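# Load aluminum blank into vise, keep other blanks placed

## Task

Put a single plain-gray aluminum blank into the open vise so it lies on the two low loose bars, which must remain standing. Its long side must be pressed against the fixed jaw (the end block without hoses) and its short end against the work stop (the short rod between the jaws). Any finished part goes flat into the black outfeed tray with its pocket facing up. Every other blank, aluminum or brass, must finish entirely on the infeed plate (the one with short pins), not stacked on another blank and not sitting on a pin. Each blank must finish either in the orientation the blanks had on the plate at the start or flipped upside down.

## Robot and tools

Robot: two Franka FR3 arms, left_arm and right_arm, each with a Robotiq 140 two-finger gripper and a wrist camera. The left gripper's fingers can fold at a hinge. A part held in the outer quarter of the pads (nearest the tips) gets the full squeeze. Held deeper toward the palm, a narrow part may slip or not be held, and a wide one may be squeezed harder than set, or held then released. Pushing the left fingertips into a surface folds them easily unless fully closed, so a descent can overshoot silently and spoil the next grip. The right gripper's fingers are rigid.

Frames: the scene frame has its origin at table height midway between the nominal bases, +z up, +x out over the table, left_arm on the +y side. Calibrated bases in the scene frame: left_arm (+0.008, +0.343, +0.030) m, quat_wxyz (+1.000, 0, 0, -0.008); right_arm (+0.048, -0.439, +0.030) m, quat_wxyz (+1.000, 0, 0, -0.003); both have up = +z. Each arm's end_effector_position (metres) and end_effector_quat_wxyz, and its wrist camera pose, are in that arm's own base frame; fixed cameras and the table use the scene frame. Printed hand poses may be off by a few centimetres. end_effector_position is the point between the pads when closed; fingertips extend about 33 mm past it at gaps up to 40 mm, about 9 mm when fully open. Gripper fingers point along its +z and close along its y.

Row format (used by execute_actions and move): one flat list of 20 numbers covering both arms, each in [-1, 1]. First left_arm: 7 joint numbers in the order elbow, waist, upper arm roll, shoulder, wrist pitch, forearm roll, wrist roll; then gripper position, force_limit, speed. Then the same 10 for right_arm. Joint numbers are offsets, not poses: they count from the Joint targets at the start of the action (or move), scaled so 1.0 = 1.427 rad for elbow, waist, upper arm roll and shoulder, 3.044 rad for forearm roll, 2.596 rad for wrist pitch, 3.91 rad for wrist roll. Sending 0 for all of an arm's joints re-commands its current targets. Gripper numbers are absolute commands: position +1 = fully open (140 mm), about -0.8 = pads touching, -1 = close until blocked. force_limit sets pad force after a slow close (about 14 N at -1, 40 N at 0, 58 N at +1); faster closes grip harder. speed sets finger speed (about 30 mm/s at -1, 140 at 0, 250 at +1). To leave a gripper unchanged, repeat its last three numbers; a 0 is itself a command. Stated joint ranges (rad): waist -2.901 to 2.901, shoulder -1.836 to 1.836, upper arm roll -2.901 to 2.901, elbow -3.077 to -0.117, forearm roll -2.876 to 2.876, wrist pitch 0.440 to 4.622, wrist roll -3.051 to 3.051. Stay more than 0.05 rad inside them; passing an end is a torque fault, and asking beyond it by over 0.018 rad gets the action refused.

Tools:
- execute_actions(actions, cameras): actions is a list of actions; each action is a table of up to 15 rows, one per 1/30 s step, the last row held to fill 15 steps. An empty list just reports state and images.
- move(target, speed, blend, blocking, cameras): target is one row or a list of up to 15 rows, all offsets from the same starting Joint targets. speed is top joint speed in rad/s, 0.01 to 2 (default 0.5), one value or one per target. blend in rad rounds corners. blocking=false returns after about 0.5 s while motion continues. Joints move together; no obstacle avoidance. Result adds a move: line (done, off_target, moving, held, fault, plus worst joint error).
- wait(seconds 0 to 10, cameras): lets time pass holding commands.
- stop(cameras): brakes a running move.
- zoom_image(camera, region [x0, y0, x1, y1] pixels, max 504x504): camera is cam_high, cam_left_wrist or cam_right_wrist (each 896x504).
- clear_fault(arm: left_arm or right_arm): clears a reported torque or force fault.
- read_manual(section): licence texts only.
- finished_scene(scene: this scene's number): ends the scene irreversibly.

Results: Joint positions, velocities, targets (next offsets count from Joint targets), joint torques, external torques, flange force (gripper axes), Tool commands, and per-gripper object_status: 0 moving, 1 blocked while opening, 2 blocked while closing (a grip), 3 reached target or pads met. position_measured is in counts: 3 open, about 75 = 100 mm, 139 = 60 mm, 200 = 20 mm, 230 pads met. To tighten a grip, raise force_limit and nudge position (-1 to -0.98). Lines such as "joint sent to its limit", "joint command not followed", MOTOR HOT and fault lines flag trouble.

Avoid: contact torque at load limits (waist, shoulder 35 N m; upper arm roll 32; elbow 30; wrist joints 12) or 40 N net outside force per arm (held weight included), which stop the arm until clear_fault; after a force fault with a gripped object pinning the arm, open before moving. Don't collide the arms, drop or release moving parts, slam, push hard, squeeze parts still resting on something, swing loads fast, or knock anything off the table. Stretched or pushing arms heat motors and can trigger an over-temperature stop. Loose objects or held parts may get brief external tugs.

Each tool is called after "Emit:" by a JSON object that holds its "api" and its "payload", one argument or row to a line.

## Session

Emit:
{"api": "execute_actions", "payload": {
  "actions": []
}}

Scene clock: 0.00 s.
left_arm: end_effector_position=(+0.2746, -0.1132, +0.3643) position_measured=3 object_status=3 end_effector_quat_wxyz=(+0.076, +0.784, -0.513, -0.341) | right_arm: end_effector_position=(+0.4580, +0.4983, +0.1243) position_measured=3 object_status=3 end_effector_quat_wxyz=(-0.143, +0.984, -0.098, +0.047)
Joint names: [elbow, waist, upper arm roll, shoulder, wrist pitch, forearm roll, wrist roll]
Joint positions: left_arm=[-1.879 -0.387 0.01 -0.113 1.052 -0.013 -0.793] | right_arm=[-2.044 0.792 0.011 0.291 2.612 0.198 -0.727]
Joint velocities: within noise
Joint torques (N m): no reading
External joint torques (N m): no reading
Flange force (N): no reading
Joint targets: left_arm=[-1.879 -0.387 0.010 -0.113 1.052 -0.013 -0.793] | right_arm=[-2.044 0.792 0.011 0.291 2.612 0.198 -0.727]
Tool commands: left_gripper/position=+1.0 left_gripper/force_limit=+1.0 left_gripper/speed=+1.0 right_gripper/position=+1.0 right_gripper/force_limit=+1.0 right_gripper/speed=+1.0
camera_calibration:
cam_left_wrist: T_world_to_cam=[[-0.751828, -0.46231, 0.470132, -0.0102087], [-0.0192608, 0.728107, 0.685192, -0.153849], [-0.659078, 0.506092, -0.556316, 0.583856], [0, 0, 0, 1]] pos_world=[0.374168, -0.188186, 0.435024]
cam_right_wrist: T_world_to_cam=[[-0.162425, -0.941056, -0.2967, 0.589701], [-0.96075, 0.0822969, 0.264928, 0.370218], [-0.224895, 0.328085, -0.917487, 0.189101], [0, 0, 0, 1]] pos_world=[0.493997, 0.462433, 0.25038]

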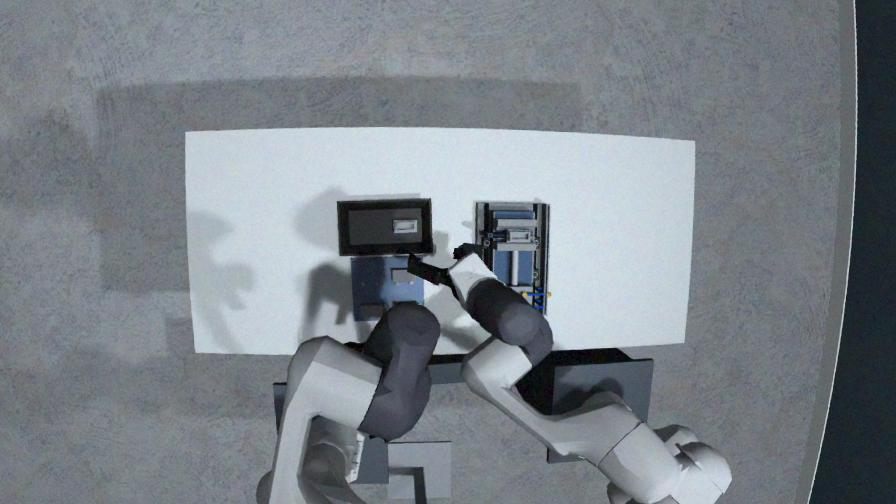

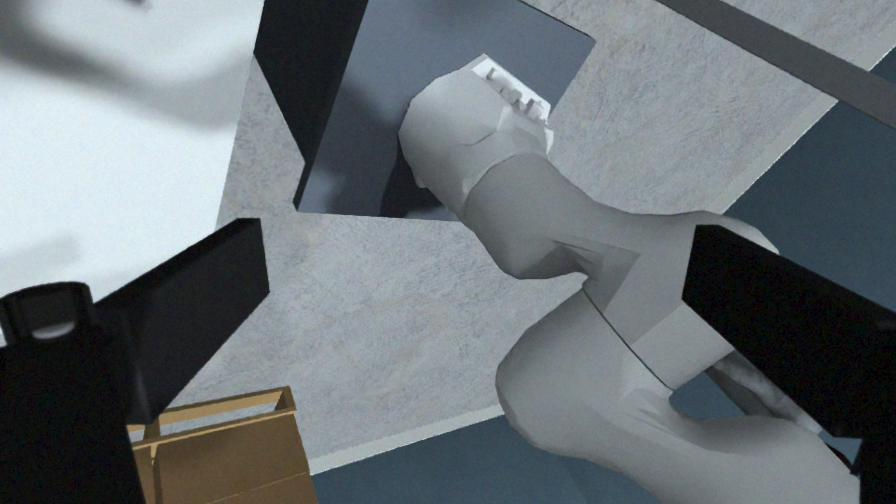

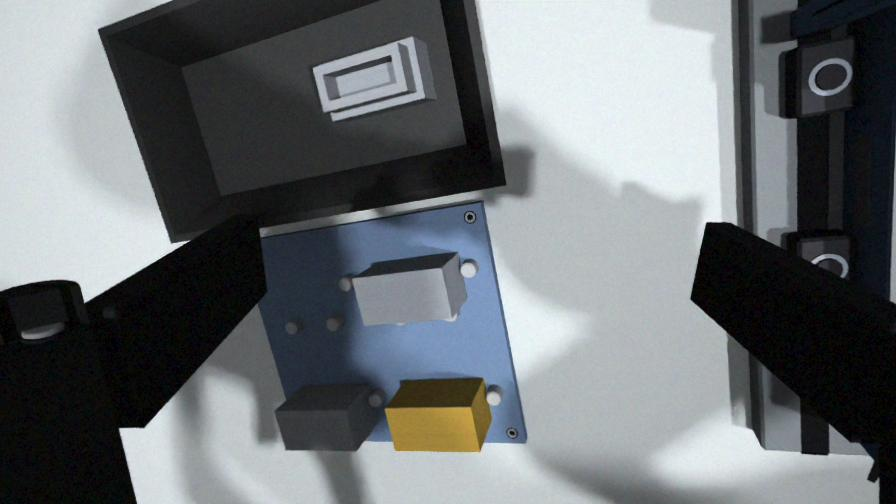

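Emit:
{"api": "move", "payload": {
  "target": [
    [0.15,-0.02,-0.0070,0.12,0.10,0.0043,0.0261,-0.05,-0.1,-0.6,-0.1360,-0.6251,-0.0077,-0.5570,-0.3382,-0.0650,0.4161,-0.05,-0.1,-0.6],
    [0.6629,-0.2130,-0.0070,0.6447,0.2651,0.0043,0.0261,-0.05,-0.1,-0.6,-0.1360,-0.6251,-0.0077,-0.5570,-0.3382,-0.0650,0.4161,-0.05,-0.1,-0.6]
  ],
  "speed": [1.0, 0.8],
  "blend": 0.1,
  "cameras": ["cam_left_wrist", "cam_high"]
}}

Scene clock: 40.80 s.
left_arm: end_effector_position=(+0.5866, -0.4895, +0.1881) position_measured=135 object_status=3 end_effector_quat_wxyz=(+0.003, +0.707, -0.707, -0.003) | right_arm: end_effector_position=(+0.3999, -0.0394, +0.3503) position_measured=135 object_status=3 end_effector_quat_wxyz=(+0.003, -0.283, +0.959, +0.001)
Joint names: [elbow, waist, upper arm roll, shoulder, wrist pitch, forearm roll, wrist roll]
Joint positions: left_arm=[-0.935 -0.692 -0.002 0.808 1.737 -0.003 -0.694] | right_arm=[-2.237 -0.098 -0.002 -0.502 1.739 0.003 0.895]
Joint velocities: left_arm=[0.002 -0.001 -0.001 -0.001 0.004 -0.001 0] | right_arm=[within noise]
Joint torques (N m): left_arm=[25.28 0.99 1.59 -54.92 2.88 1.04 0.18] | right_arm=[25.84 -0.77 0.59 -14.65 2.21 0.4 0.1]
External joint torques (N m): left_arm=[0.64 1.08 1.03 0.07 0.28 0.28 0.18] | right_arm=[1.17 -0.8 0.96 0.15 -0.28 -0.36 0.1]
Flange force (N): left_arm=[0.0 0.0 0.0] | right_arm=[-3.0 -1.4 -3.9]
Joint targets: left_arm=[-0.934 -0.691 0.000 0.806 1.741 0.000 -0.691] | right_arm=[-2.238 -0.100 0.000 -0.503 1.734 0.001 0.900]
move: done
camera_calibration:
cam_left_wrist: T_world_to_cam=[[-0.999963, -0.000153469, 0.00859727, 0.591841], [0.00276773, 0.940885, 0.338715, 0.403323], [-0.00814102, 0.338726, -0.94085, 0.490483], [0, 0, 0, 1]] pos_world=[0.594696, -0.545529, 0.319771]
Images, in order (width x height): cam_high 896x504, cam_left_wrist 896x504.

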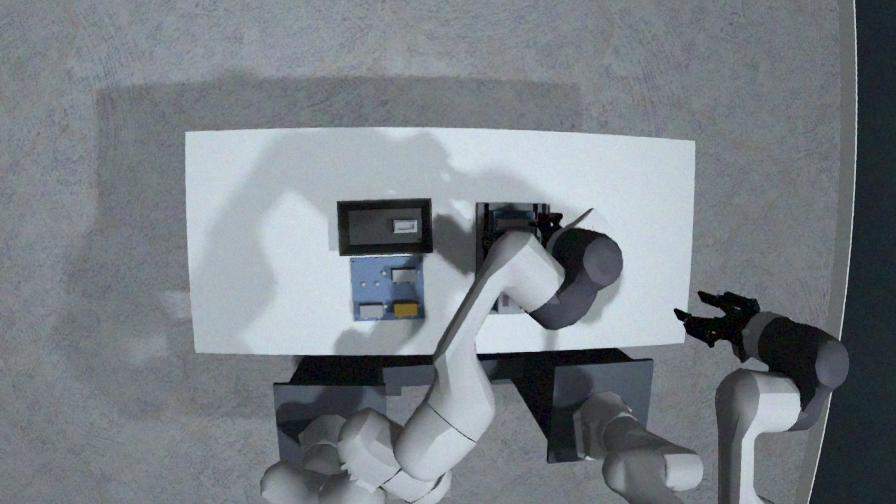

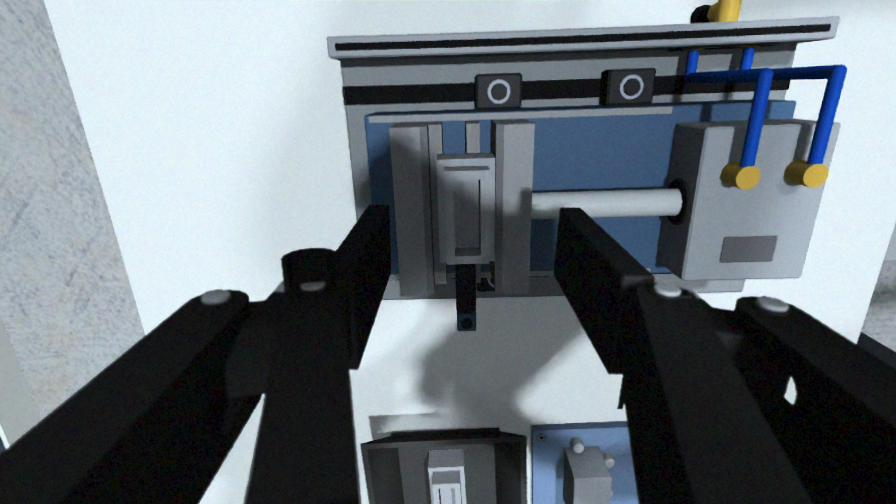

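Emit:
{"api": "zoom_image", "payload": {
  "camera": "cam_left_wrist",
  "region": [380, 110, 560, 300]
}}

Scaled by 2.653 from the camera's 896x504 image, which has a finer 1280x720 frame.

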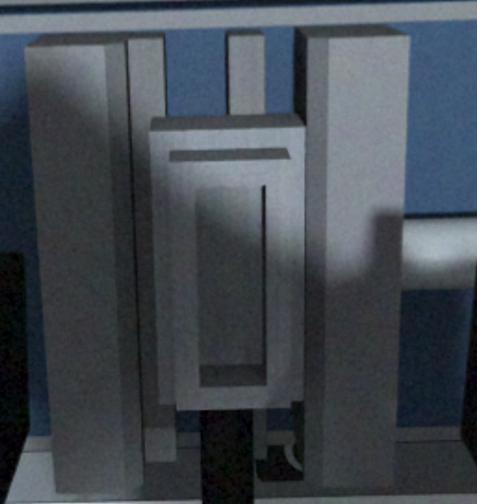

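Emit:
{"api": "move", "payload": {
  "target": [
    [-0.1598,0.0032,0,-0.0019,0.0864,0,0.0012,-0.05,-0.1,-0.6,0,0,0,0,0,0,0,-0.05,-0.1,-0.6],
    [-0.1598,0.0032,0,-0.0019,0.0864,0,0.0012,-1,-0.1,-1,0,0,0,0,0,0,0,-0.05,-0.1,-0.6]
  ],
  "speed": [0.2, 0.2],
  "cameras": ["cam_left_wrist"]
}}

Scene clock: 85.30 s.
left_arm: end_effector_position=(+0.5859, -0.4823, +0.1019) position_measured=183 object_status=0 end_effector_quat_wxyz=(+0.002, +0.708, -0.706, +0.000) | right_arm: end_effector_position=(+0.3996, -0.0395, +0.3501) position_measured=135 object_status=3 end_effector_quat_wxyz=(+0.002, -0.283, +0.959, +0.001)
Joint names: [elbow, waist, upper arm roll, shoulder, wrist pitch, forearm roll, wrist roll]
Joint positions: left_arm=[-1.161 -0.687 -0.001 0.806 1.965 -0.003 -0.689] | right_arm=[-2.237 -0.099 -0.002 -0.502 1.738 0.003 0.897]
Joint velocities: within noise
Joint torques (N m): left_arm=[24.28 0.23 0.98 -54.81 2.46 0.89 0.11] | right_arm=[26.07 -0.7 0.56 -14.62 2.28 0.47 0.11]
External joint torques (N m): left_arm=[-0.26 -0.03 0.21 -0.03 -0.15 0.17 0.11] | right_arm=[1.45 -0.72 0.93 0.13 -0.21 -0.29 0.11]
Flange force (N): left_arm=[-1.2 1.2 0.0] | right_arm=[-3.5 -1.8 -4.4]
Joint targets: left_arm=[-1.162 -0.686 0.000 0.804 1.965 0.000 -0.686] | right_arm=[-2.238 -0.100 0.000 -0.503 1.734 0.001 0.900]
move: done
camera_calibration:
cam_left_wrist: T_world_to_cam=[[-0.99999, -0.00222796, 0.00395254, 0.591366], [-0.000767224, 0.941624, 0.336665, 0.428381], [-0.00447188, 0.336659, -0.941616, 0.403884], [0, 0, 0, 1]] pos_world=[0.593495, -0.538027, 0.233745]
Images, in order (width x height): cam_left_wrist 896x504.

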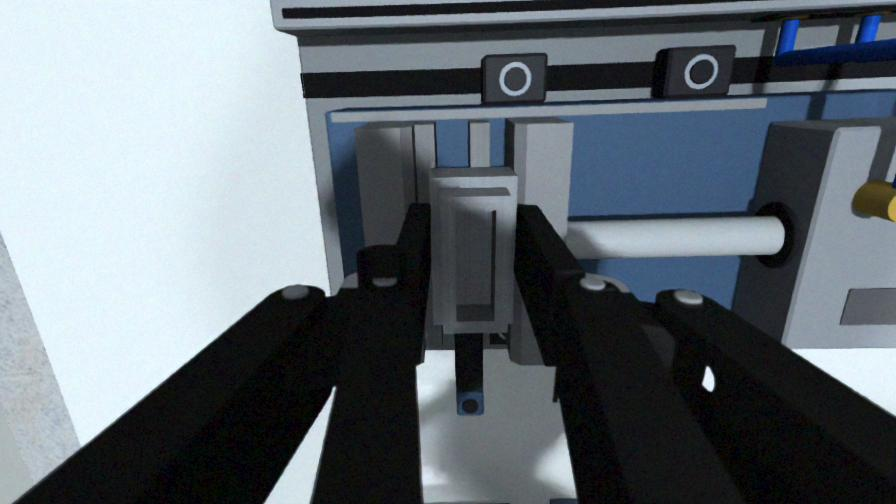

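Emit:
{"api": "move", "payload": {
  "target": [
    [0.1,0,0,-0.0279,-0.0699,0,0,-1,-0.1,-1,0,0,0,0,0,0,0,-0.05,-0.1,-0.6],
    [-0.5455,0.3530,0,-0.3555,0.1049,0,0.1288,-1,-0.1,-1,0.0074,0.3854,0,0.1118,0.0578,0,0,-0.05,-0.1,-0.6]
  ],
  "speed": [0.2, 0.6],
  "cameras": ["cam_left_wrist"]
}}

Scene clock: 126.97 s.
left_arm: end_effector_position=(+0.6004, -0.1105, +0.1178) position_measured=183 object_status=2 end_effector_quat_wxyz=(+0.003, +0.710, -0.704, -0.002) | right_arm: end_effector_position=(+0.4033, +0.1950, +0.2993) position_measured=135 object_status=3 end_effector_quat_wxyz=(-0.002, -0.532, +0.847, +0.001)
Joint names: [elbow, waist, upper arm roll, shoulder, wrist pitch, forearm roll, wrist roll]
Joint positions: left_arm=[-1.94 -0.182 0.001 0.3 2.234 -0.003 -0.188] | right_arm=[-2.229 0.448 0.001 -0.345 1.88 0.003 0.897]
Joint velocities: left_arm=[0 -0.001 0.001 0 0 -0.001 0.005] | right_arm=[within noise]
Joint torques (N m): left_arm=[23.36 0.63 0.61 -41.84 3.01 0.74 0.14] | right_arm=[26.57 0.16 0.37 -19.52 2.69 0.5 0.07]
External joint torques (N m): left_arm=[0.33 0.79 0.49 -1.14 0.44 0.16 0.14] | right_arm=[1.72 0.11 0.63 1 0.21 -0.23 0.07]
Flange force (N): left_arm=[-1.8 2.1 -0.8] | right_arm=[-6.9 -4.3 -3.1]
Joint targets: left_arm=[-1.940 -0.183 0.000 0.296 2.237 0.000 -0.183] | right_arm=[-2.228 0.450 0.000 -0.344 1.884 0.001 0.900]
move: done
camera_calibration:
cam_left_wrist: T_world_to_cam=[[-0.999943, -0.00735243, 0.00773054, 0.605649], [-0.00430716, 0.941143, 0.337981, 0.0748979], [-0.00976053, 0.337928, -0.941121, 0.296994], [0, 0, 0, 1]] pos_world=[0.608836, -0.166399, 0.249511]
Images, in order (width x height): cam_left_wrist 896x504.

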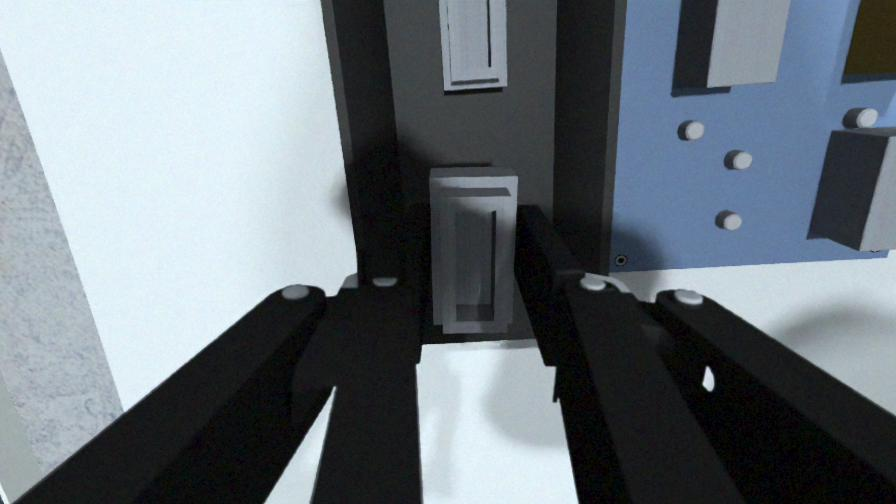

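Emit:
{"api": "move", "payload": {
  "target": [
    [-0.0279,0,0,0.0802,0.0591,0,0,-1,-0.1,-1,0,0,0,0,0,0,0,-0.05,-0.1,-0.6],
    [-0.0303,0,0,0.1028,0.0728,0,0,-1,-0.1,-1,0,0,0,0,0,0,0,-0.05,-0.1,-0.6]
  ],
  "speed": [0.25, 0.04],
  "cameras": ["cam_left_wrist"]
}}

Scene clock: 141.77 s.
left_arm: end_effector_position=(+0.6018, -0.1109, +0.0336) position_measured=183 object_status=2 end_effector_quat_wxyz=(+0.001, +0.709, -0.705, +0.000) | right_arm: end_effector_position=(+0.4035, +0.1951, +0.2995) position_measured=135 object_status=3 end_effector_quat_wxyz=(-0.002, -0.532, +0.847, +0.001)
Joint names: [elbow, waist, upper arm roll, shoulder, wrist pitch, forearm roll, wrist roll]
Joint positions: left_arm=[-1.982 -0.182 0.001 0.434 2.415 -0.003 -0.186] | right_arm=[-2.229 0.448 0.001 -0.345 1.88 0.002 0.897]
Joint velocities: within noise
Joint torques (N m): left_arm=[20.37 0.26 0.71 -37.76 4.06 0.68 0.09] | right_arm=[26.37 0.08 0.41 -19.55 2.64 0.51 0.09]
External joint torques (N m): left_arm=[-0.76 0.33 0.4 4.98 1.49 0.17 0.09] | right_arm=[1.58 0.16 0.8 0.86 0.16 -0.21 0.09]
Flange force (N): left_arm=[0.6 -6.8 12.1] | right_arm=[-6.4 -3.6 -2.9]
Joint targets: left_arm=[-1.983 -0.183 0.000 0.443 2.426 0.000 -0.183] | right_arm=[-2.228 0.450 0.000 -0.344 1.884 0.001 0.900]
move: off_target (left_arm); left_arm: the wrist pitch is farthest, 0.011 rad from its target
camera_calibration:
cam_left_wrist: T_world_to_cam=[[-0.999983, -0.00530639, 0.00230688, 0.608139], [-0.00421724, 0.94138, 0.337322, 0.10368], [-0.00396162, 0.337307, -0.941386, 0.214374], [0, 0, 0, 1]] pos_world=[0.609415, -0.166685, 0.165433]
Images, in order (width x height): cam_left_wrist 896x504.

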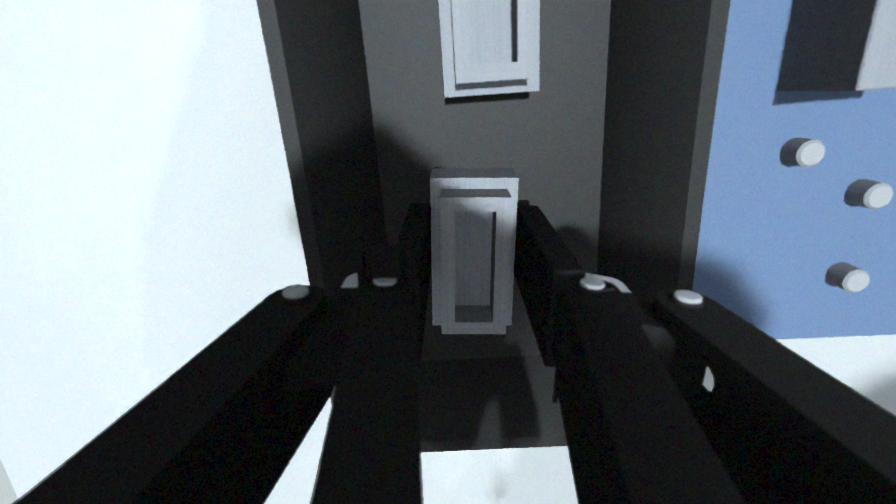

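Emit:
{"api": "move", "payload": {
  "target": [
    [0.0004,0,0,-0.0066,-0.0038,0,0,-1,-0.1,-1,0,0,0,0,0,0,0,-0.05,-0.1,-0.6],
    [0.0004,0,0,-0.0066,-0.0038,0,0,-0.2,-0.1,-0.85,0,0,0,0,0,0,0,-0.05,-0.1,-0.6],
    [0.0301,0,0,-0.1030,-0.0728,0,0,-0.2,-0.1,-0.85,0,0,0,0,0,0,0,-0.05,-0.1,-0.6],
    [-0.2922,0.3728,0,-0.5908,-0.1641,0,-0.0353,-0.2,-0.1,-0.85,0.5441,0.3433,0,0.6552,0.0611,0,0.0102,-0.05,-0.1,-0.6]
  ],
  "speed": [0.05, 0.05, 0.2, 0.8],
  "blend": [0, 0, 0.03, 0],
  "cameras": ["cam_right_wrist", "cam_high"]
}}

Scene clock: 155.60 s.
left_arm: end_effector_position=(+0.4001, +0.1446, +0.2524) position_measured=154 object_status=3 end_effector_quat_wxyz=(+0.001, +0.899, -0.437, +0.001) | right_arm: end_effector_position=(+0.4169, +0.5746, +0.1282) position_measured=135 object_status=3 end_effector_quat_wxyz=(+0.004, +0.709, -0.705, -0.001)
Joint names: [elbow, waist, upper arm roll, shoulder, wrist pitch, forearm roll, wrist roll]
Joint positions: left_arm=[-2.399 0.348 0.001 -0.397 2.003 -0.003 -0.315] | right_arm=[-1.453 0.941 0.001 0.592 2.038 0.002 0.936]
Joint velocities: left_arm=[0 0 0.002 0 -0.001 -0.001 -0.005] | right_arm=[0.001 0 0 -0.001 -0.001 0 0.004]
Joint torques (N m): left_arm=[24.31 0.98 0.24 -18.85 2.53 0.86 -0.22] | right_arm=[26.01 -0.58 1.04 -49.68 2.68 0.5 0.19]
External joint torques (N m): left_arm=[-0.06 0.98 0.6 -0.69 -0.05 0.17 -0.22] | right_arm=[1.62 -0.85 0.33 0.68 0.2 -0.19 0.19]
Flange force (N): left_arm=[-2.0 1.9 -0.5] | right_arm=[-8.9 -7.2 -0.8]
Joint targets: left_arm=[-2.400 0.349 0.000 -0.400 2.000 0.000 -0.321] | right_arm=[-1.452 0.940 0.000 0.591 2.043 0.001 0.940]
move: done
camera_calibration:
cam_right_wrist: T_world_to_cam=[[-0.999743, -0.0226594, -0.00110699, 0.439448], [-0.0216624, 0.938986, 0.343273, -0.570417], [-0.0067389, 0.343209, -0.939235, 0.0615743], [0, 0, 0, 1]] pos_world=[0.427393, 0.524438, 0.254128]
Images, in order (width x height): cam_high 896x504, cam_right_wrist 896x504.

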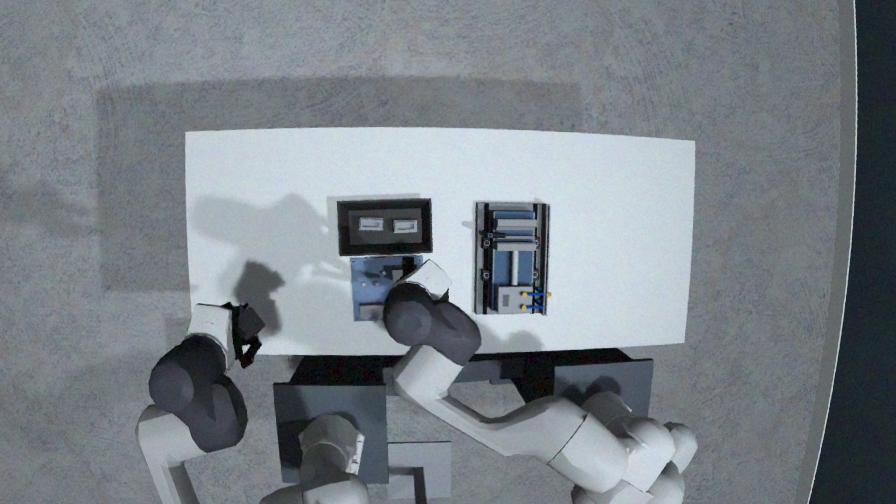

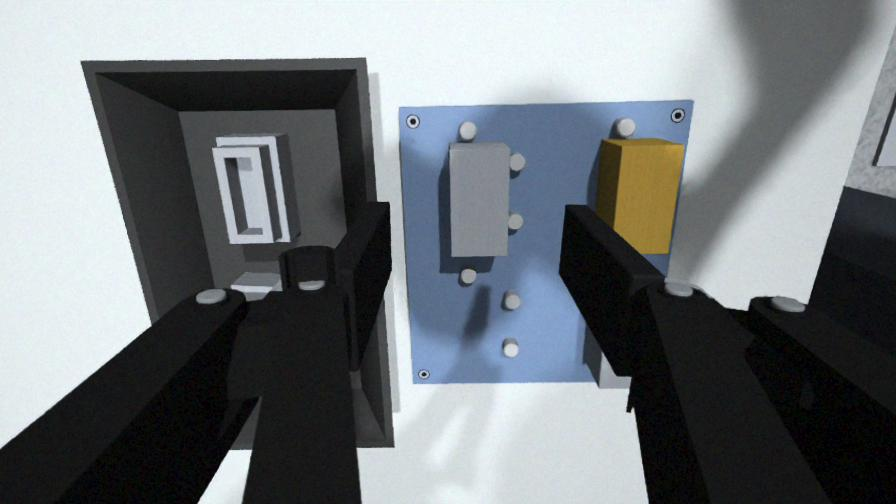

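Emit:
{"api": "move", "payload": {
  "target": [
    [0,0,0,0,0,0,0,-0.2,-0.1,-0.85,-0.0185,0.0114,0,0.0669,0.0470,0,0.0041,-0.05,-0.1,-0.6],
    [0,0,0,0,0,0,0,-0.2,-0.1,-0.85,-0.0244,0.0114,0,0.0968,0.0666,0,0.0041,-0.05,-0.1,-0.6],
    [0,0,0,0,0,0,0,-0.2,-0.1,-0.85,-0.0244,0.0114,0,0.0968,0.0666,0,0.0041,-1,-0.1,-1],
    [0,0,0,0,0,0,0,-0.2,-0.1,-0.85,0.0450,0.0114,0,-0.0063,-0.0282,0,0.0041,-1,-0.1,-1],
    [0,0,0,0,0,0,0,-0.2,-0.1,-0.85,-0.3091,-0.3209,0,-0.2501,0.0324,0,-0.1171,-1,-0.1,-1]
  ],
  "speed": [0.25, 0.08, 0.08, 0.2, 0.6],
  "blend": [0.02, 0, 0, 0.03, 0],
  "cameras": ["cam_right_wrist"]
}}

Scene clock: 185.87 s.
left_arm: end_effector_position=(+0.3998, +0.1445, +0.2523) position_measured=154 object_status=3 end_effector_quat_wxyz=(+0.001, +0.900, -0.437, +0.001) | right_arm: end_effector_position=(+0.5405, +0.2809, +0.1677) position_measured=183 object_status=2 end_effector_quat_wxyz=(+0.004, +0.704, -0.710, -0.002)
Joint names: [elbow, waist, upper arm roll, shoulder, wrist pitch, forearm roll, wrist roll]
Joint positions: left_arm=[-2.4 0.348 0.001 -0.398 2.002 -0.003 -0.317] | right_arm=[-1.892 0.481 -0.002 0.238 2.121 0.002 0.487]
Joint velocities: left_arm=[within noise] | right_arm=[0 -0.001 0 -0.001 0 0.001 -0.006]
Joint torques (N m): left_arm=[24.62 0.86 0.31 -18.68 2.59 0.85 -0.18] | right_arm=[25.91 -0.18 1.25 -40.76 2.87 0.49 -0.21]
External joint torques (N m): left_arm=[0.08 0.83 0.62 -0.3 -0.02 0.17 -0.18] | right_arm=[2.06 -0.12 1.12 -1.08 0.38 -0.14 -0.21]
Flange force (N): left_arm=[-1.5 0.3 -0.4] | right_arm=[-2.5 -4.2 -2.8]
Joint targets: left_arm=[-2.400 0.349 0.000 -0.400 2.000 0.000 -0.321] | right_arm=[-1.893 0.482 0.000 0.234 2.127 0.001 0.482]
move: done; blend cut to 0 rad at target 1
camera_calibration:
cam_right_wrist: T_world_to_cam=[[-0.99997, -0.00777352, 0.000709579, 0.552019], [-0.00705452, 0.938893, 0.344137, -0.31351], [-0.00334137, 0.344122, -0.938919, 0.19816], [0, 0, 0, 1]] pos_world=[0.550452, 0.230452, 0.293555]
Images, in order (width x height): cam_right_wrist 896x504.

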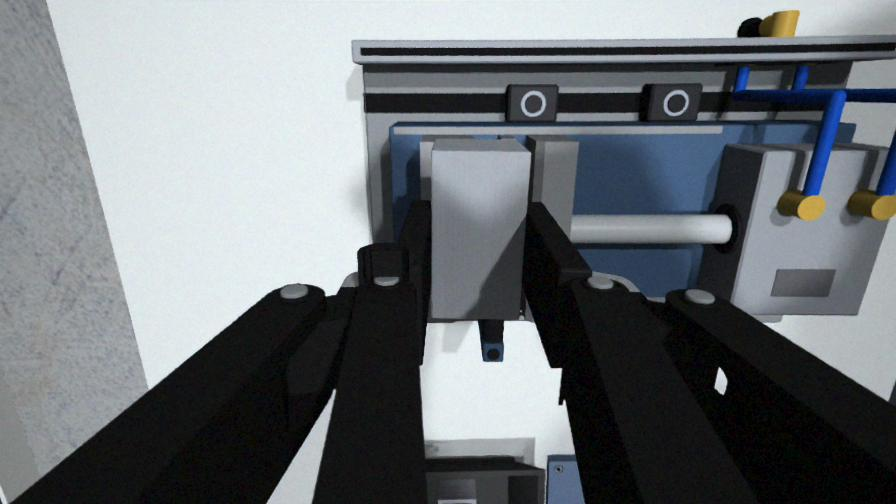

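Emit:
{"api": "zoom_image", "payload": {
  "camera": "cam_right_wrist",
  "region": [370, 100, 620, 240]
}}

Scaled by 2.016 from the camera's 896x504 image, which has a finer 1280x720 frame.

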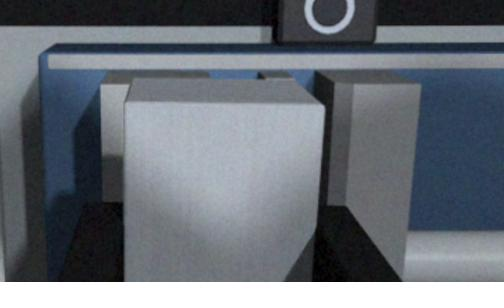

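Emit:
{"api": "move", "payload": {
  "target": [
    [0,0,0,0,0,0,0,-0.2,-0.1,-0.85,-0.0271,0.0166,0,-0.0192,0.0044,0,0.0061,-1,-0.1,-1],
    [0,0,0,0,0,0,0,-0.2,-0.1,-0.85,-0.0657,0.0166,0,0.0288,0.0520,0,0.0061,-1,-0.1,-1],
    [0,0,0,0,0,0,0,-0.2,-0.1,-0.85,-0.0733,0.0166,0,0.0441,0.0646,0,0.0061,-1,-0.1,-1]
  ],
  "speed": [0.25, 0.2, 0.03],
  "cameras": ["cam_right_wrist"]
}}

Scene clock: 210.87 s.
left_arm: end_effector_position=(+0.3997, +0.1445, +0.2522) position_measured=154 object_status=3 end_effector_quat_wxyz=(+0.001, +0.900, -0.437, +0.001) | right_arm: end_effector_position=(+0.5267, +0.2898, +0.1030) position_measured=183 object_status=2 end_effector_quat_wxyz=(+0.001, +0.707, -0.708, -0.001)
Joint names: [elbow, waist, upper arm roll, shoulder, wrist pitch, forearm roll, wrist roll]
Joint positions: left_arm=[-2.4 0.348 0.001 -0.398 2.002 -0.003 -0.317] | right_arm=[-1.995 0.504 -0.002 0.293 2.285 0.002 0.503]
Joint velocities: left_arm=[within noise] | right_arm=[0.001 0 -0.001 0.002 0.006 0.001 0.003]
Joint torques (N m): left_arm=[24.59 0.9 0.31 -18.68 2.61 0.85 -0.21] | right_arm=[23.27 -0.04 1.04 -37.62 3.23 0.53 0.03]
External joint torques (N m): left_arm=[0.24 0.86 0.6 -0.54 0.03 0.17 -0.21] | right_arm=[0.57 0.1 0.94 2.69 0.71 -0.04 0.03]
Flange force (N): left_arm=[-1.5 0.6 -0.8] | right_arm=[-4.7 -7.2 5.1]
Joint targets: left_arm=[-2.400 0.349 0.000 -0.400 2.000 0.000 -0.321] | right_arm=[-1.997 0.505 0.000 0.297 2.295 0.001 0.505]
move: done
camera_calibration:
cam_right_wrist: T_world_to_cam=[[-0.999862, -0.0158279, -0.00513538, 0.541239], [-0.0166268, 0.937951, 0.34637, -0.294664], [-0.000665573, 0.346407, -0.938084, 0.132137], [0, 0, 0, 1]] pos_world=[0.536352, 0.239173, 0.228798]
Images, in order (width x height): cam_right_wrist 896x504.

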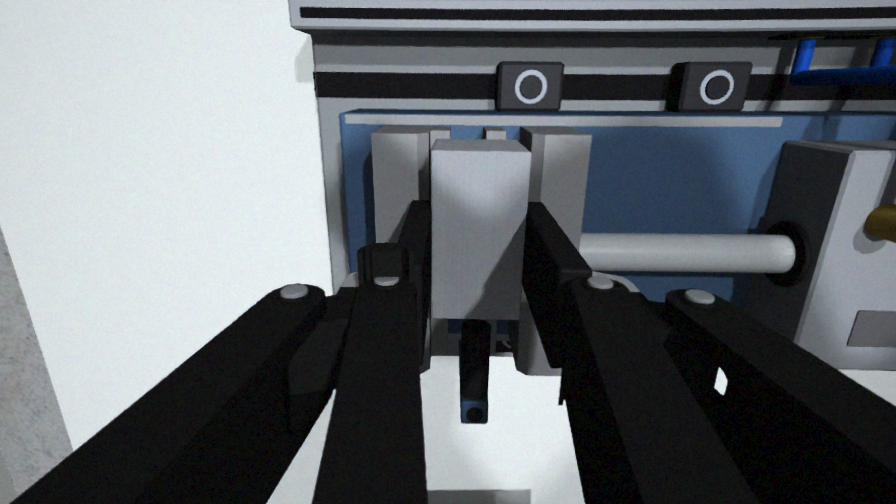

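Emit:
{"api": "move", "payload": {
  "target": [
    [0,0,0,0,0,0,0,-0.2,-0.1,-0.85,0.0017,0.0005,0,-0.0047,-0.0039,0,0,-1,-0.1,-1],
    [0,0,0,0,0,0,0,-0.2,-0.1,-0.85,0.0256,0.0175,0,0.0112,-0.0083,0,0.0064,-1,-0.1,-1]
  ],
  "speed": [0.05, 0.03],
  "cameras": []
}}

Scene clock: 223.17 s.
left_arm: end_effector_position=(+0.3997, +0.1445, +0.2522) position_measured=154 object_status=3 end_effector_quat_wxyz=(+0.001, +0.900, -0.437, +0.001) | right_arm: end_effector_position=(+0.5266, +0.3065, +0.1032) position_measured=183 object_status=2 end_effector_quat_wxyz=(+0.000, +0.707, -0.707, +0.000)
Joint names: [elbow, waist, upper arm roll, shoulder, wrist pitch, forearm roll, wrist roll]
Joint positions: left_arm=[-2.4 0.348 0.001 -0.398 2.002 -0.003 -0.317] | right_arm=[-1.964 0.528 -0.002 0.313 2.276 0.002 0.525]
Joint velocities: left_arm=[within noise] | right_arm=[0.001 0 0 0.001 0 -0.001 0.007]
Joint torques (N m): left_arm=[24.63 0.91 0.34 -18.65 2.61 0.87 -0.17] | right_arm=[25.37 0.48 1.42 -40.79 2.41 0.58 0.07]
External joint torques (N m): left_arm=[0.23 0.94 0.71 -0.39 0.03 0.18 -0.17] | right_arm=[2.67 0.52 1.2 0.07 -0.1 0.01 0.07]
Flange force (N): left_arm=[-1.7 0.1 -0.7] | right_arm=[-6.8 -9.0 -2.0]
Joint targets: left_arm=[-2.400 0.349 0.000 -0.400 2.000 0.000 -0.321] | right_arm=[-1.961 0.530 0.000 0.313 2.273 0.001 0.530]
move: done
No camera images: "cameras" was empty.

Emit:
{"api": "wait", "payload": {
  "seconds": 0.1,
  "cameras": ["cam_right_wrist"]
}}

Emit:
{"api": "zoom_image", "payload": {
  "camera": "cam_right_wrist",
  "region": [370, 110, 610, 430]
}}

Scene clock: 226.13 s.
left_arm: end_effector_position=(+0.3997, +0.1444, +0.2522) position_measured=154 object_status=3 end_effector_quat_wxyz=(+0.001, +0.900, -0.437, +0.001) | right_arm: end_effector_position=(+0.5266, +0.3065, +0.1032) position_measured=183 object_status=2 end_effector_quat_wxyz=(+0.000, +0.707, -0.708, -0.001)
Joint names: [elbow, waist, upper arm roll, shoulder, wrist pitch, forearm roll, wrist roll]
Joint positions: left_arm=[-2.4 0.348 0.001 -0.398 2.002 -0.003 -0.317] | right_arm=[-1.963 0.528 -0.002 0.313 2.276 0.002 0.527]
Joint velocities: within noise
Joint torques (N m): left_arm=[24.63 0.92 0.38 -18.66 2.62 0.86 -0.18] | right_arm=[25.18 0.49 1.48 -40.89 2.49 0.57 0.11]
External joint torques (N m): left_arm=[0.09 0.93 0.74 -0.34 0.01 0.18 -0.18] | right_arm=[2.39 0.47 1.21 0.14 -0.04 0 0.11]
Flange force (N): left_arm=[-1.8 0.3 -0.4] | right_arm=[-6.3 -8.1 -1.6]
Joint targets: left_arm=[-2.400 0.349 0.000 -0.400 2.000 0.000 -0.321] | right_arm=[-1.961 0.530 0.000 0.313 2.273 0.001 0.530]
Tool commands: left_gripper/position=-0.2 left_gripper/force_limit=-0.1 left_gripper/speed=-0.85 right_gripper/position=-1.0 right_gripper/force_limit=-0.1 right_gripper/speed=-1.0
wait: 0.10 s; at rest from the start
camera_calibration:
cam_right_wrist: T_world_to_cam=[[-0.999855, -0.0158743, -0.00611017, 0.541432], [-0.0170081, 0.937825, 0.346691, -0.310173], [0.000226787, 0.346745, -0.937959, 0.125902], [0, 0, 0, 1]] pos_world=[0.53605, 0.255827, 0.228933]
Images, in order (width x height): cam_right_wrist 896x504.

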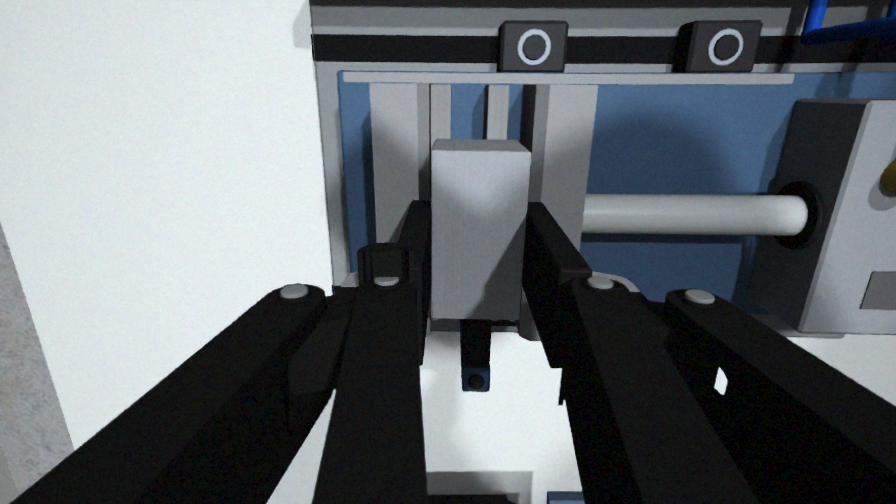

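Scaled by 1.575 from the camera's 896x504 image, which has a finer 1280x720 frame.

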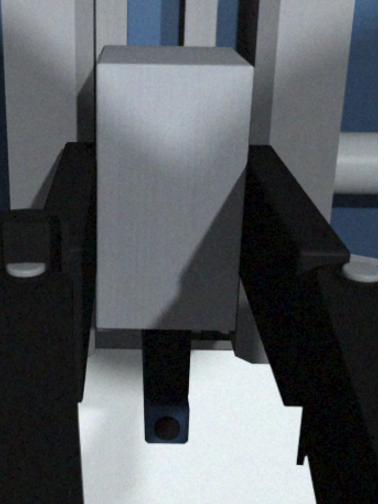

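Emit:
{"api": "move", "payload": {
  "target": [0,0,0,0,0,0,0,-0.2,-0.1,-0.85,0.0121,0.0079,0,0.0078,-0.0020,0,0.0029,-1,-0.1,-1],
  "speed": 0.02,
  "cameras": []
}}

Scene clock: 238.07 s.
left_arm: end_effector_position=(+0.3997, +0.1444, +0.2522) position_measured=154 object_status=3 end_effector_quat_wxyz=(+0.001, +0.900, -0.437, +0.001) | right_arm: end_effector_position=(+0.5268, +0.3069, +0.1031) position_measured=183 object_status=2 end_effector_quat_wxyz=(+0.006, +0.706, -0.708, +0.001)
Joint names: [elbow, waist, upper arm roll, shoulder, wrist pitch, forearm roll, wrist roll]
Joint positions: left_arm=[-2.4 0.348 0.001 -0.398 2.002 -0.003 -0.317] | right_arm=[-1.949 0.534 -0.006 0.322 2.26 -0.003 0.533]
Joint velocities: left_arm=[within noise] | right_arm=[0.001 0 0 0 -0.002 -0.001 0.005]
Joint torques (N m): left_arm=[24.62 0.87 0.37 -18.64 2.62 0.86 -0.2] | right_arm=[26.52 4.2 4.52 -39.64 3.96 1.67 0.38]
External joint torques (N m): left_arm=[0.1 0.81 0.66 -0.25 0.02 0.17 -0.2] | right_arm=[3.78 4.29 4.38 1.6 1.47 1.1 0.38]
Flange force (N): left_arm=[-1.4 0.1 -0.3] | right_arm=[-15.6 -11.5 2.6]
Joint targets: left_arm=[-2.400 0.349 0.000 -0.400 2.000 0.000 -0.321] | right_arm=[-1.943 0.542 0.000 0.324 2.268 0.001 0.542]
move: done
No camera images: "cameras" was empty.

Emit:
{"api": "move", "payload": {
  "target": [
    [0,0,0,0,0,0,0,-0.2,-0.1,-0.85,-0.0101,-0.0069,0,-0.0062,0.0017,0,-0.0025,-1,-0.1,-1],
    [0,0,0,0,0,0,0,-0.2,-0.1,-0.85,0.0149,-0.0126,0,0.0102,-0.0030,0,-0.0046,-1,-0.1,-1]
  ],
  "speed": [0.05, 0.03],
  "blend": [0.003, 0],
  "cameras": ["cam_right_wrist"]
}}

Scene clock: 247.37 s.
left_arm: end_effector_position=(+0.3996, +0.1444, +0.2522) position_measured=154 object_status=3 end_effector_quat_wxyz=(+0.001, +0.900, -0.437, +0.001) | right_arm: end_effector_position=(+0.5291, +0.3069, +0.1033) position_measured=183 object_status=2 end_effector_quat_wxyz=(+0.010, +0.708, -0.707, -0.002)
Joint names: [elbow, waist, upper arm roll, shoulder, wrist pitch, forearm roll, wrist roll]
Joint positions: left_arm=[-2.4 0.348 0.001 -0.398 2.002 -0.003 -0.317] | right_arm=[-1.928 0.527 -0.001 0.334 2.242 -0.001 0.525]
Joint velocities: within noise
Joint torques (N m): left_arm=[24.65 0.89 0.33 -18.65 2.61 0.85 -0.16] | right_arm=[27.71 -1.71 0.46 -38.24 5.32 0.78 -0.06]
External joint torques (N m): left_arm=[0.23 0.87 0.64 -0.4 0.03 0.16 -0.16] | right_arm=[4.95 -1.6 0.28 3.3 2.86 0.2 -0.07]
Flange force (N): left_arm=[-1.5 0.1 -0.7] | right_arm=[-11.3 -23.1 6.8]
Joint targets: left_arm=[-2.400 0.349 0.000 -0.400 2.000 0.000 -0.321] | right_arm=[-1.922 0.524 0.000 0.339 2.260 0.001 0.524]
move: off_target (right_arm); blend cut to 0 rad at target 1; right_arm: the wrist pitch is farthest, 0.018 rad from its target
camera_calibration:
cam_right_wrist: T_world_to_cam=[[-0.999779, -0.0188788, 0.00926877, 0.543241], [-0.0146556, 0.941471, 0.336776, -0.311838], [-0.0150842, 0.336566, -0.941539, 0.137457], [0, 0, 0, 1]] pos_world=[0.540624, 0.257579, 0.229406]
Images, in order (width x height): cam_right_wrist 896x504.

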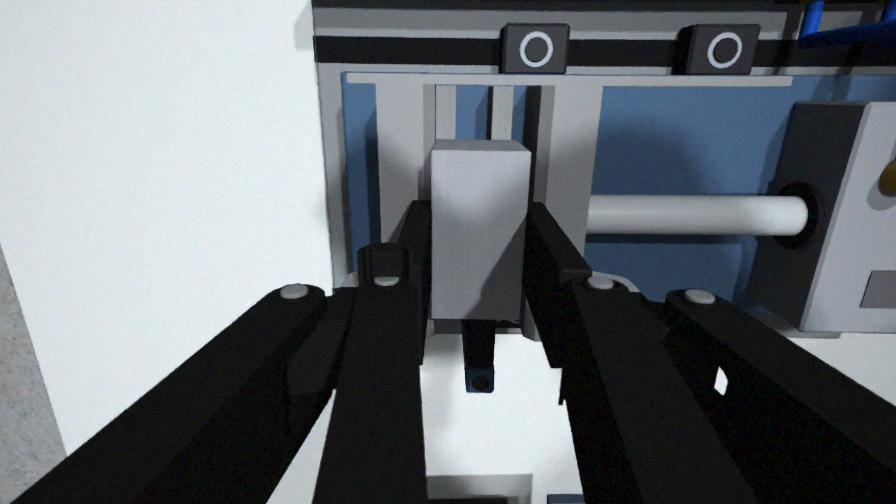

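Emit:
{"api": "move", "payload": {
  "target": [
    [0,0,0,0,0,0,0,-0.2,-0.1,-0.85,-0.0144,0.0028,0,-0.0099,0.0029,0,0.0010,-1,-0.1,-1],
    [0,0,0,0,0,0,0,-0.2,-0.1,-0.85,-0.0144,0.0028,0,-0.0099,0.0029,0,0.0010,-0.27,-0.1,-0.9],
    [0,0,0,0,0,0,0,-0.2,-0.1,-0.85,0.0008,-0.0018,0,0.0001,0,0,-0.0007,-0.27,-0.1,-0.9],
    [0,0,0,0,0,0,0,-0.2,-0.1,-0.85,-0.0205,0.0030,0,-0.0139,0.0040,0,0.0011,-0.27,-0.1,-0.9],
    [0,0,0,0,0,0,0,-0.2,-0.1,-0.85,0.0327,0.0030,0,-0.0781,-0.0605,0,0.0011,-0.27,-0.1,-0.9]
  ],
  "speed": [0.05, 0.05, 0.04, 0.08, 0.3],
  "cameras": ["cam_right_wrist", "cam_high"]
}}

Emit:
{"api": "zoom_image", "payload": {
  "camera": "cam_right_wrist",
  "region": [390, 80, 590, 330]
}}

Scene clock: 272.00 s.
left_arm: end_effector_position=(+0.3996, +0.1444, +0.2522) position_measured=154 object_status=3 end_effector_quat_wxyz=(+0.001, +0.900, -0.437, +0.001) | right_arm: end_effector_position=(+0.5311, +0.3083, +0.1810) position_measured=163 object_status=3 end_effector_quat_wxyz=(-0.003, +0.708, -0.707, +0.001)
Joint names: [elbow, waist, upper arm roll, shoulder, wrist pitch, forearm roll, wrist roll]
Joint positions: left_arm=[-2.4 0.348 0.001 -0.398 2.002 -0.003 -0.317] | right_arm=[-1.876 0.526 0 0.226 2.108 0 0.525]
Joint velocities: left_arm=[within noise] | right_arm=[-0.001 -0.001 -0.001 0.001 -0.005 -0.001 -0.001]
Joint torques (N m): left_arm=[24.62 0.92 0.35 -18.67 2.63 0.86 -0.19] | right_arm=[25.58 0.11 0.99 -38.55 2.21 0.69 0.13]
External joint torques (N m): left_arm=[0.07 0.89 0.66 -0.29 0.02 0.18 -0.19] | right_arm=[1.41 0.24 0.91 1.12 -0.34 0.05 0.13]
Flange force (N): left_arm=[-1.6 0.2 -0.3] | right_arm=[-5.7 -7.8 -1.5]
Joint targets: left_arm=[-2.400 0.349 0.000 -0.400 2.000 0.000 -0.321] | right_arm=[-1.876 0.528 0.000 0.227 2.103 0.001 0.528]
move: done
camera_calibration:
cam_right_wrist: T_world_to_cam=[[-0.999737, -0.0188163, -0.013121, 0.5486], [-0.0222134, 0.936856, 0.349009, -0.336116], [0.00572544, 0.349208, -0.937028, 0.194467], [0, 0, 0, 1]] pos_world=[0.539876, 0.257306, 0.306727]
Images, in order (width x height): cam_high 896x504, cam_right_wrist 896x504.

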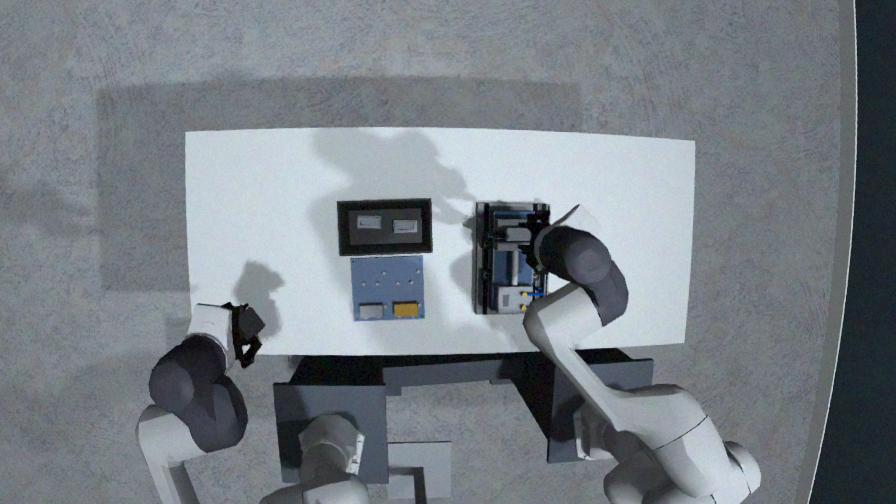

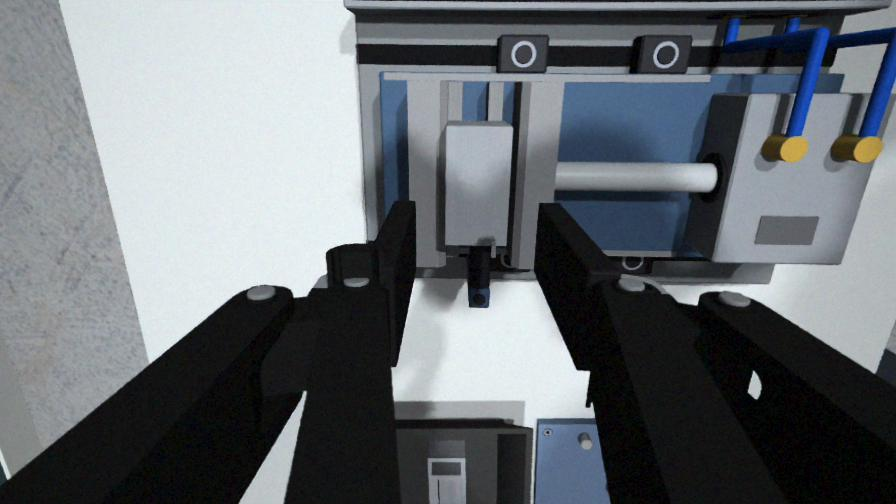

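Scaled by 2.016 from the camera's 896x504 image, which has a finer 1280x720 frame.

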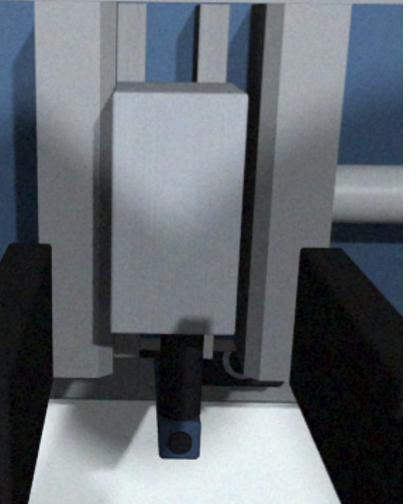

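Emit:
{"api": "finished_scene", "payload": {
  "scene": 2
}}

The scene is finished: the task was done.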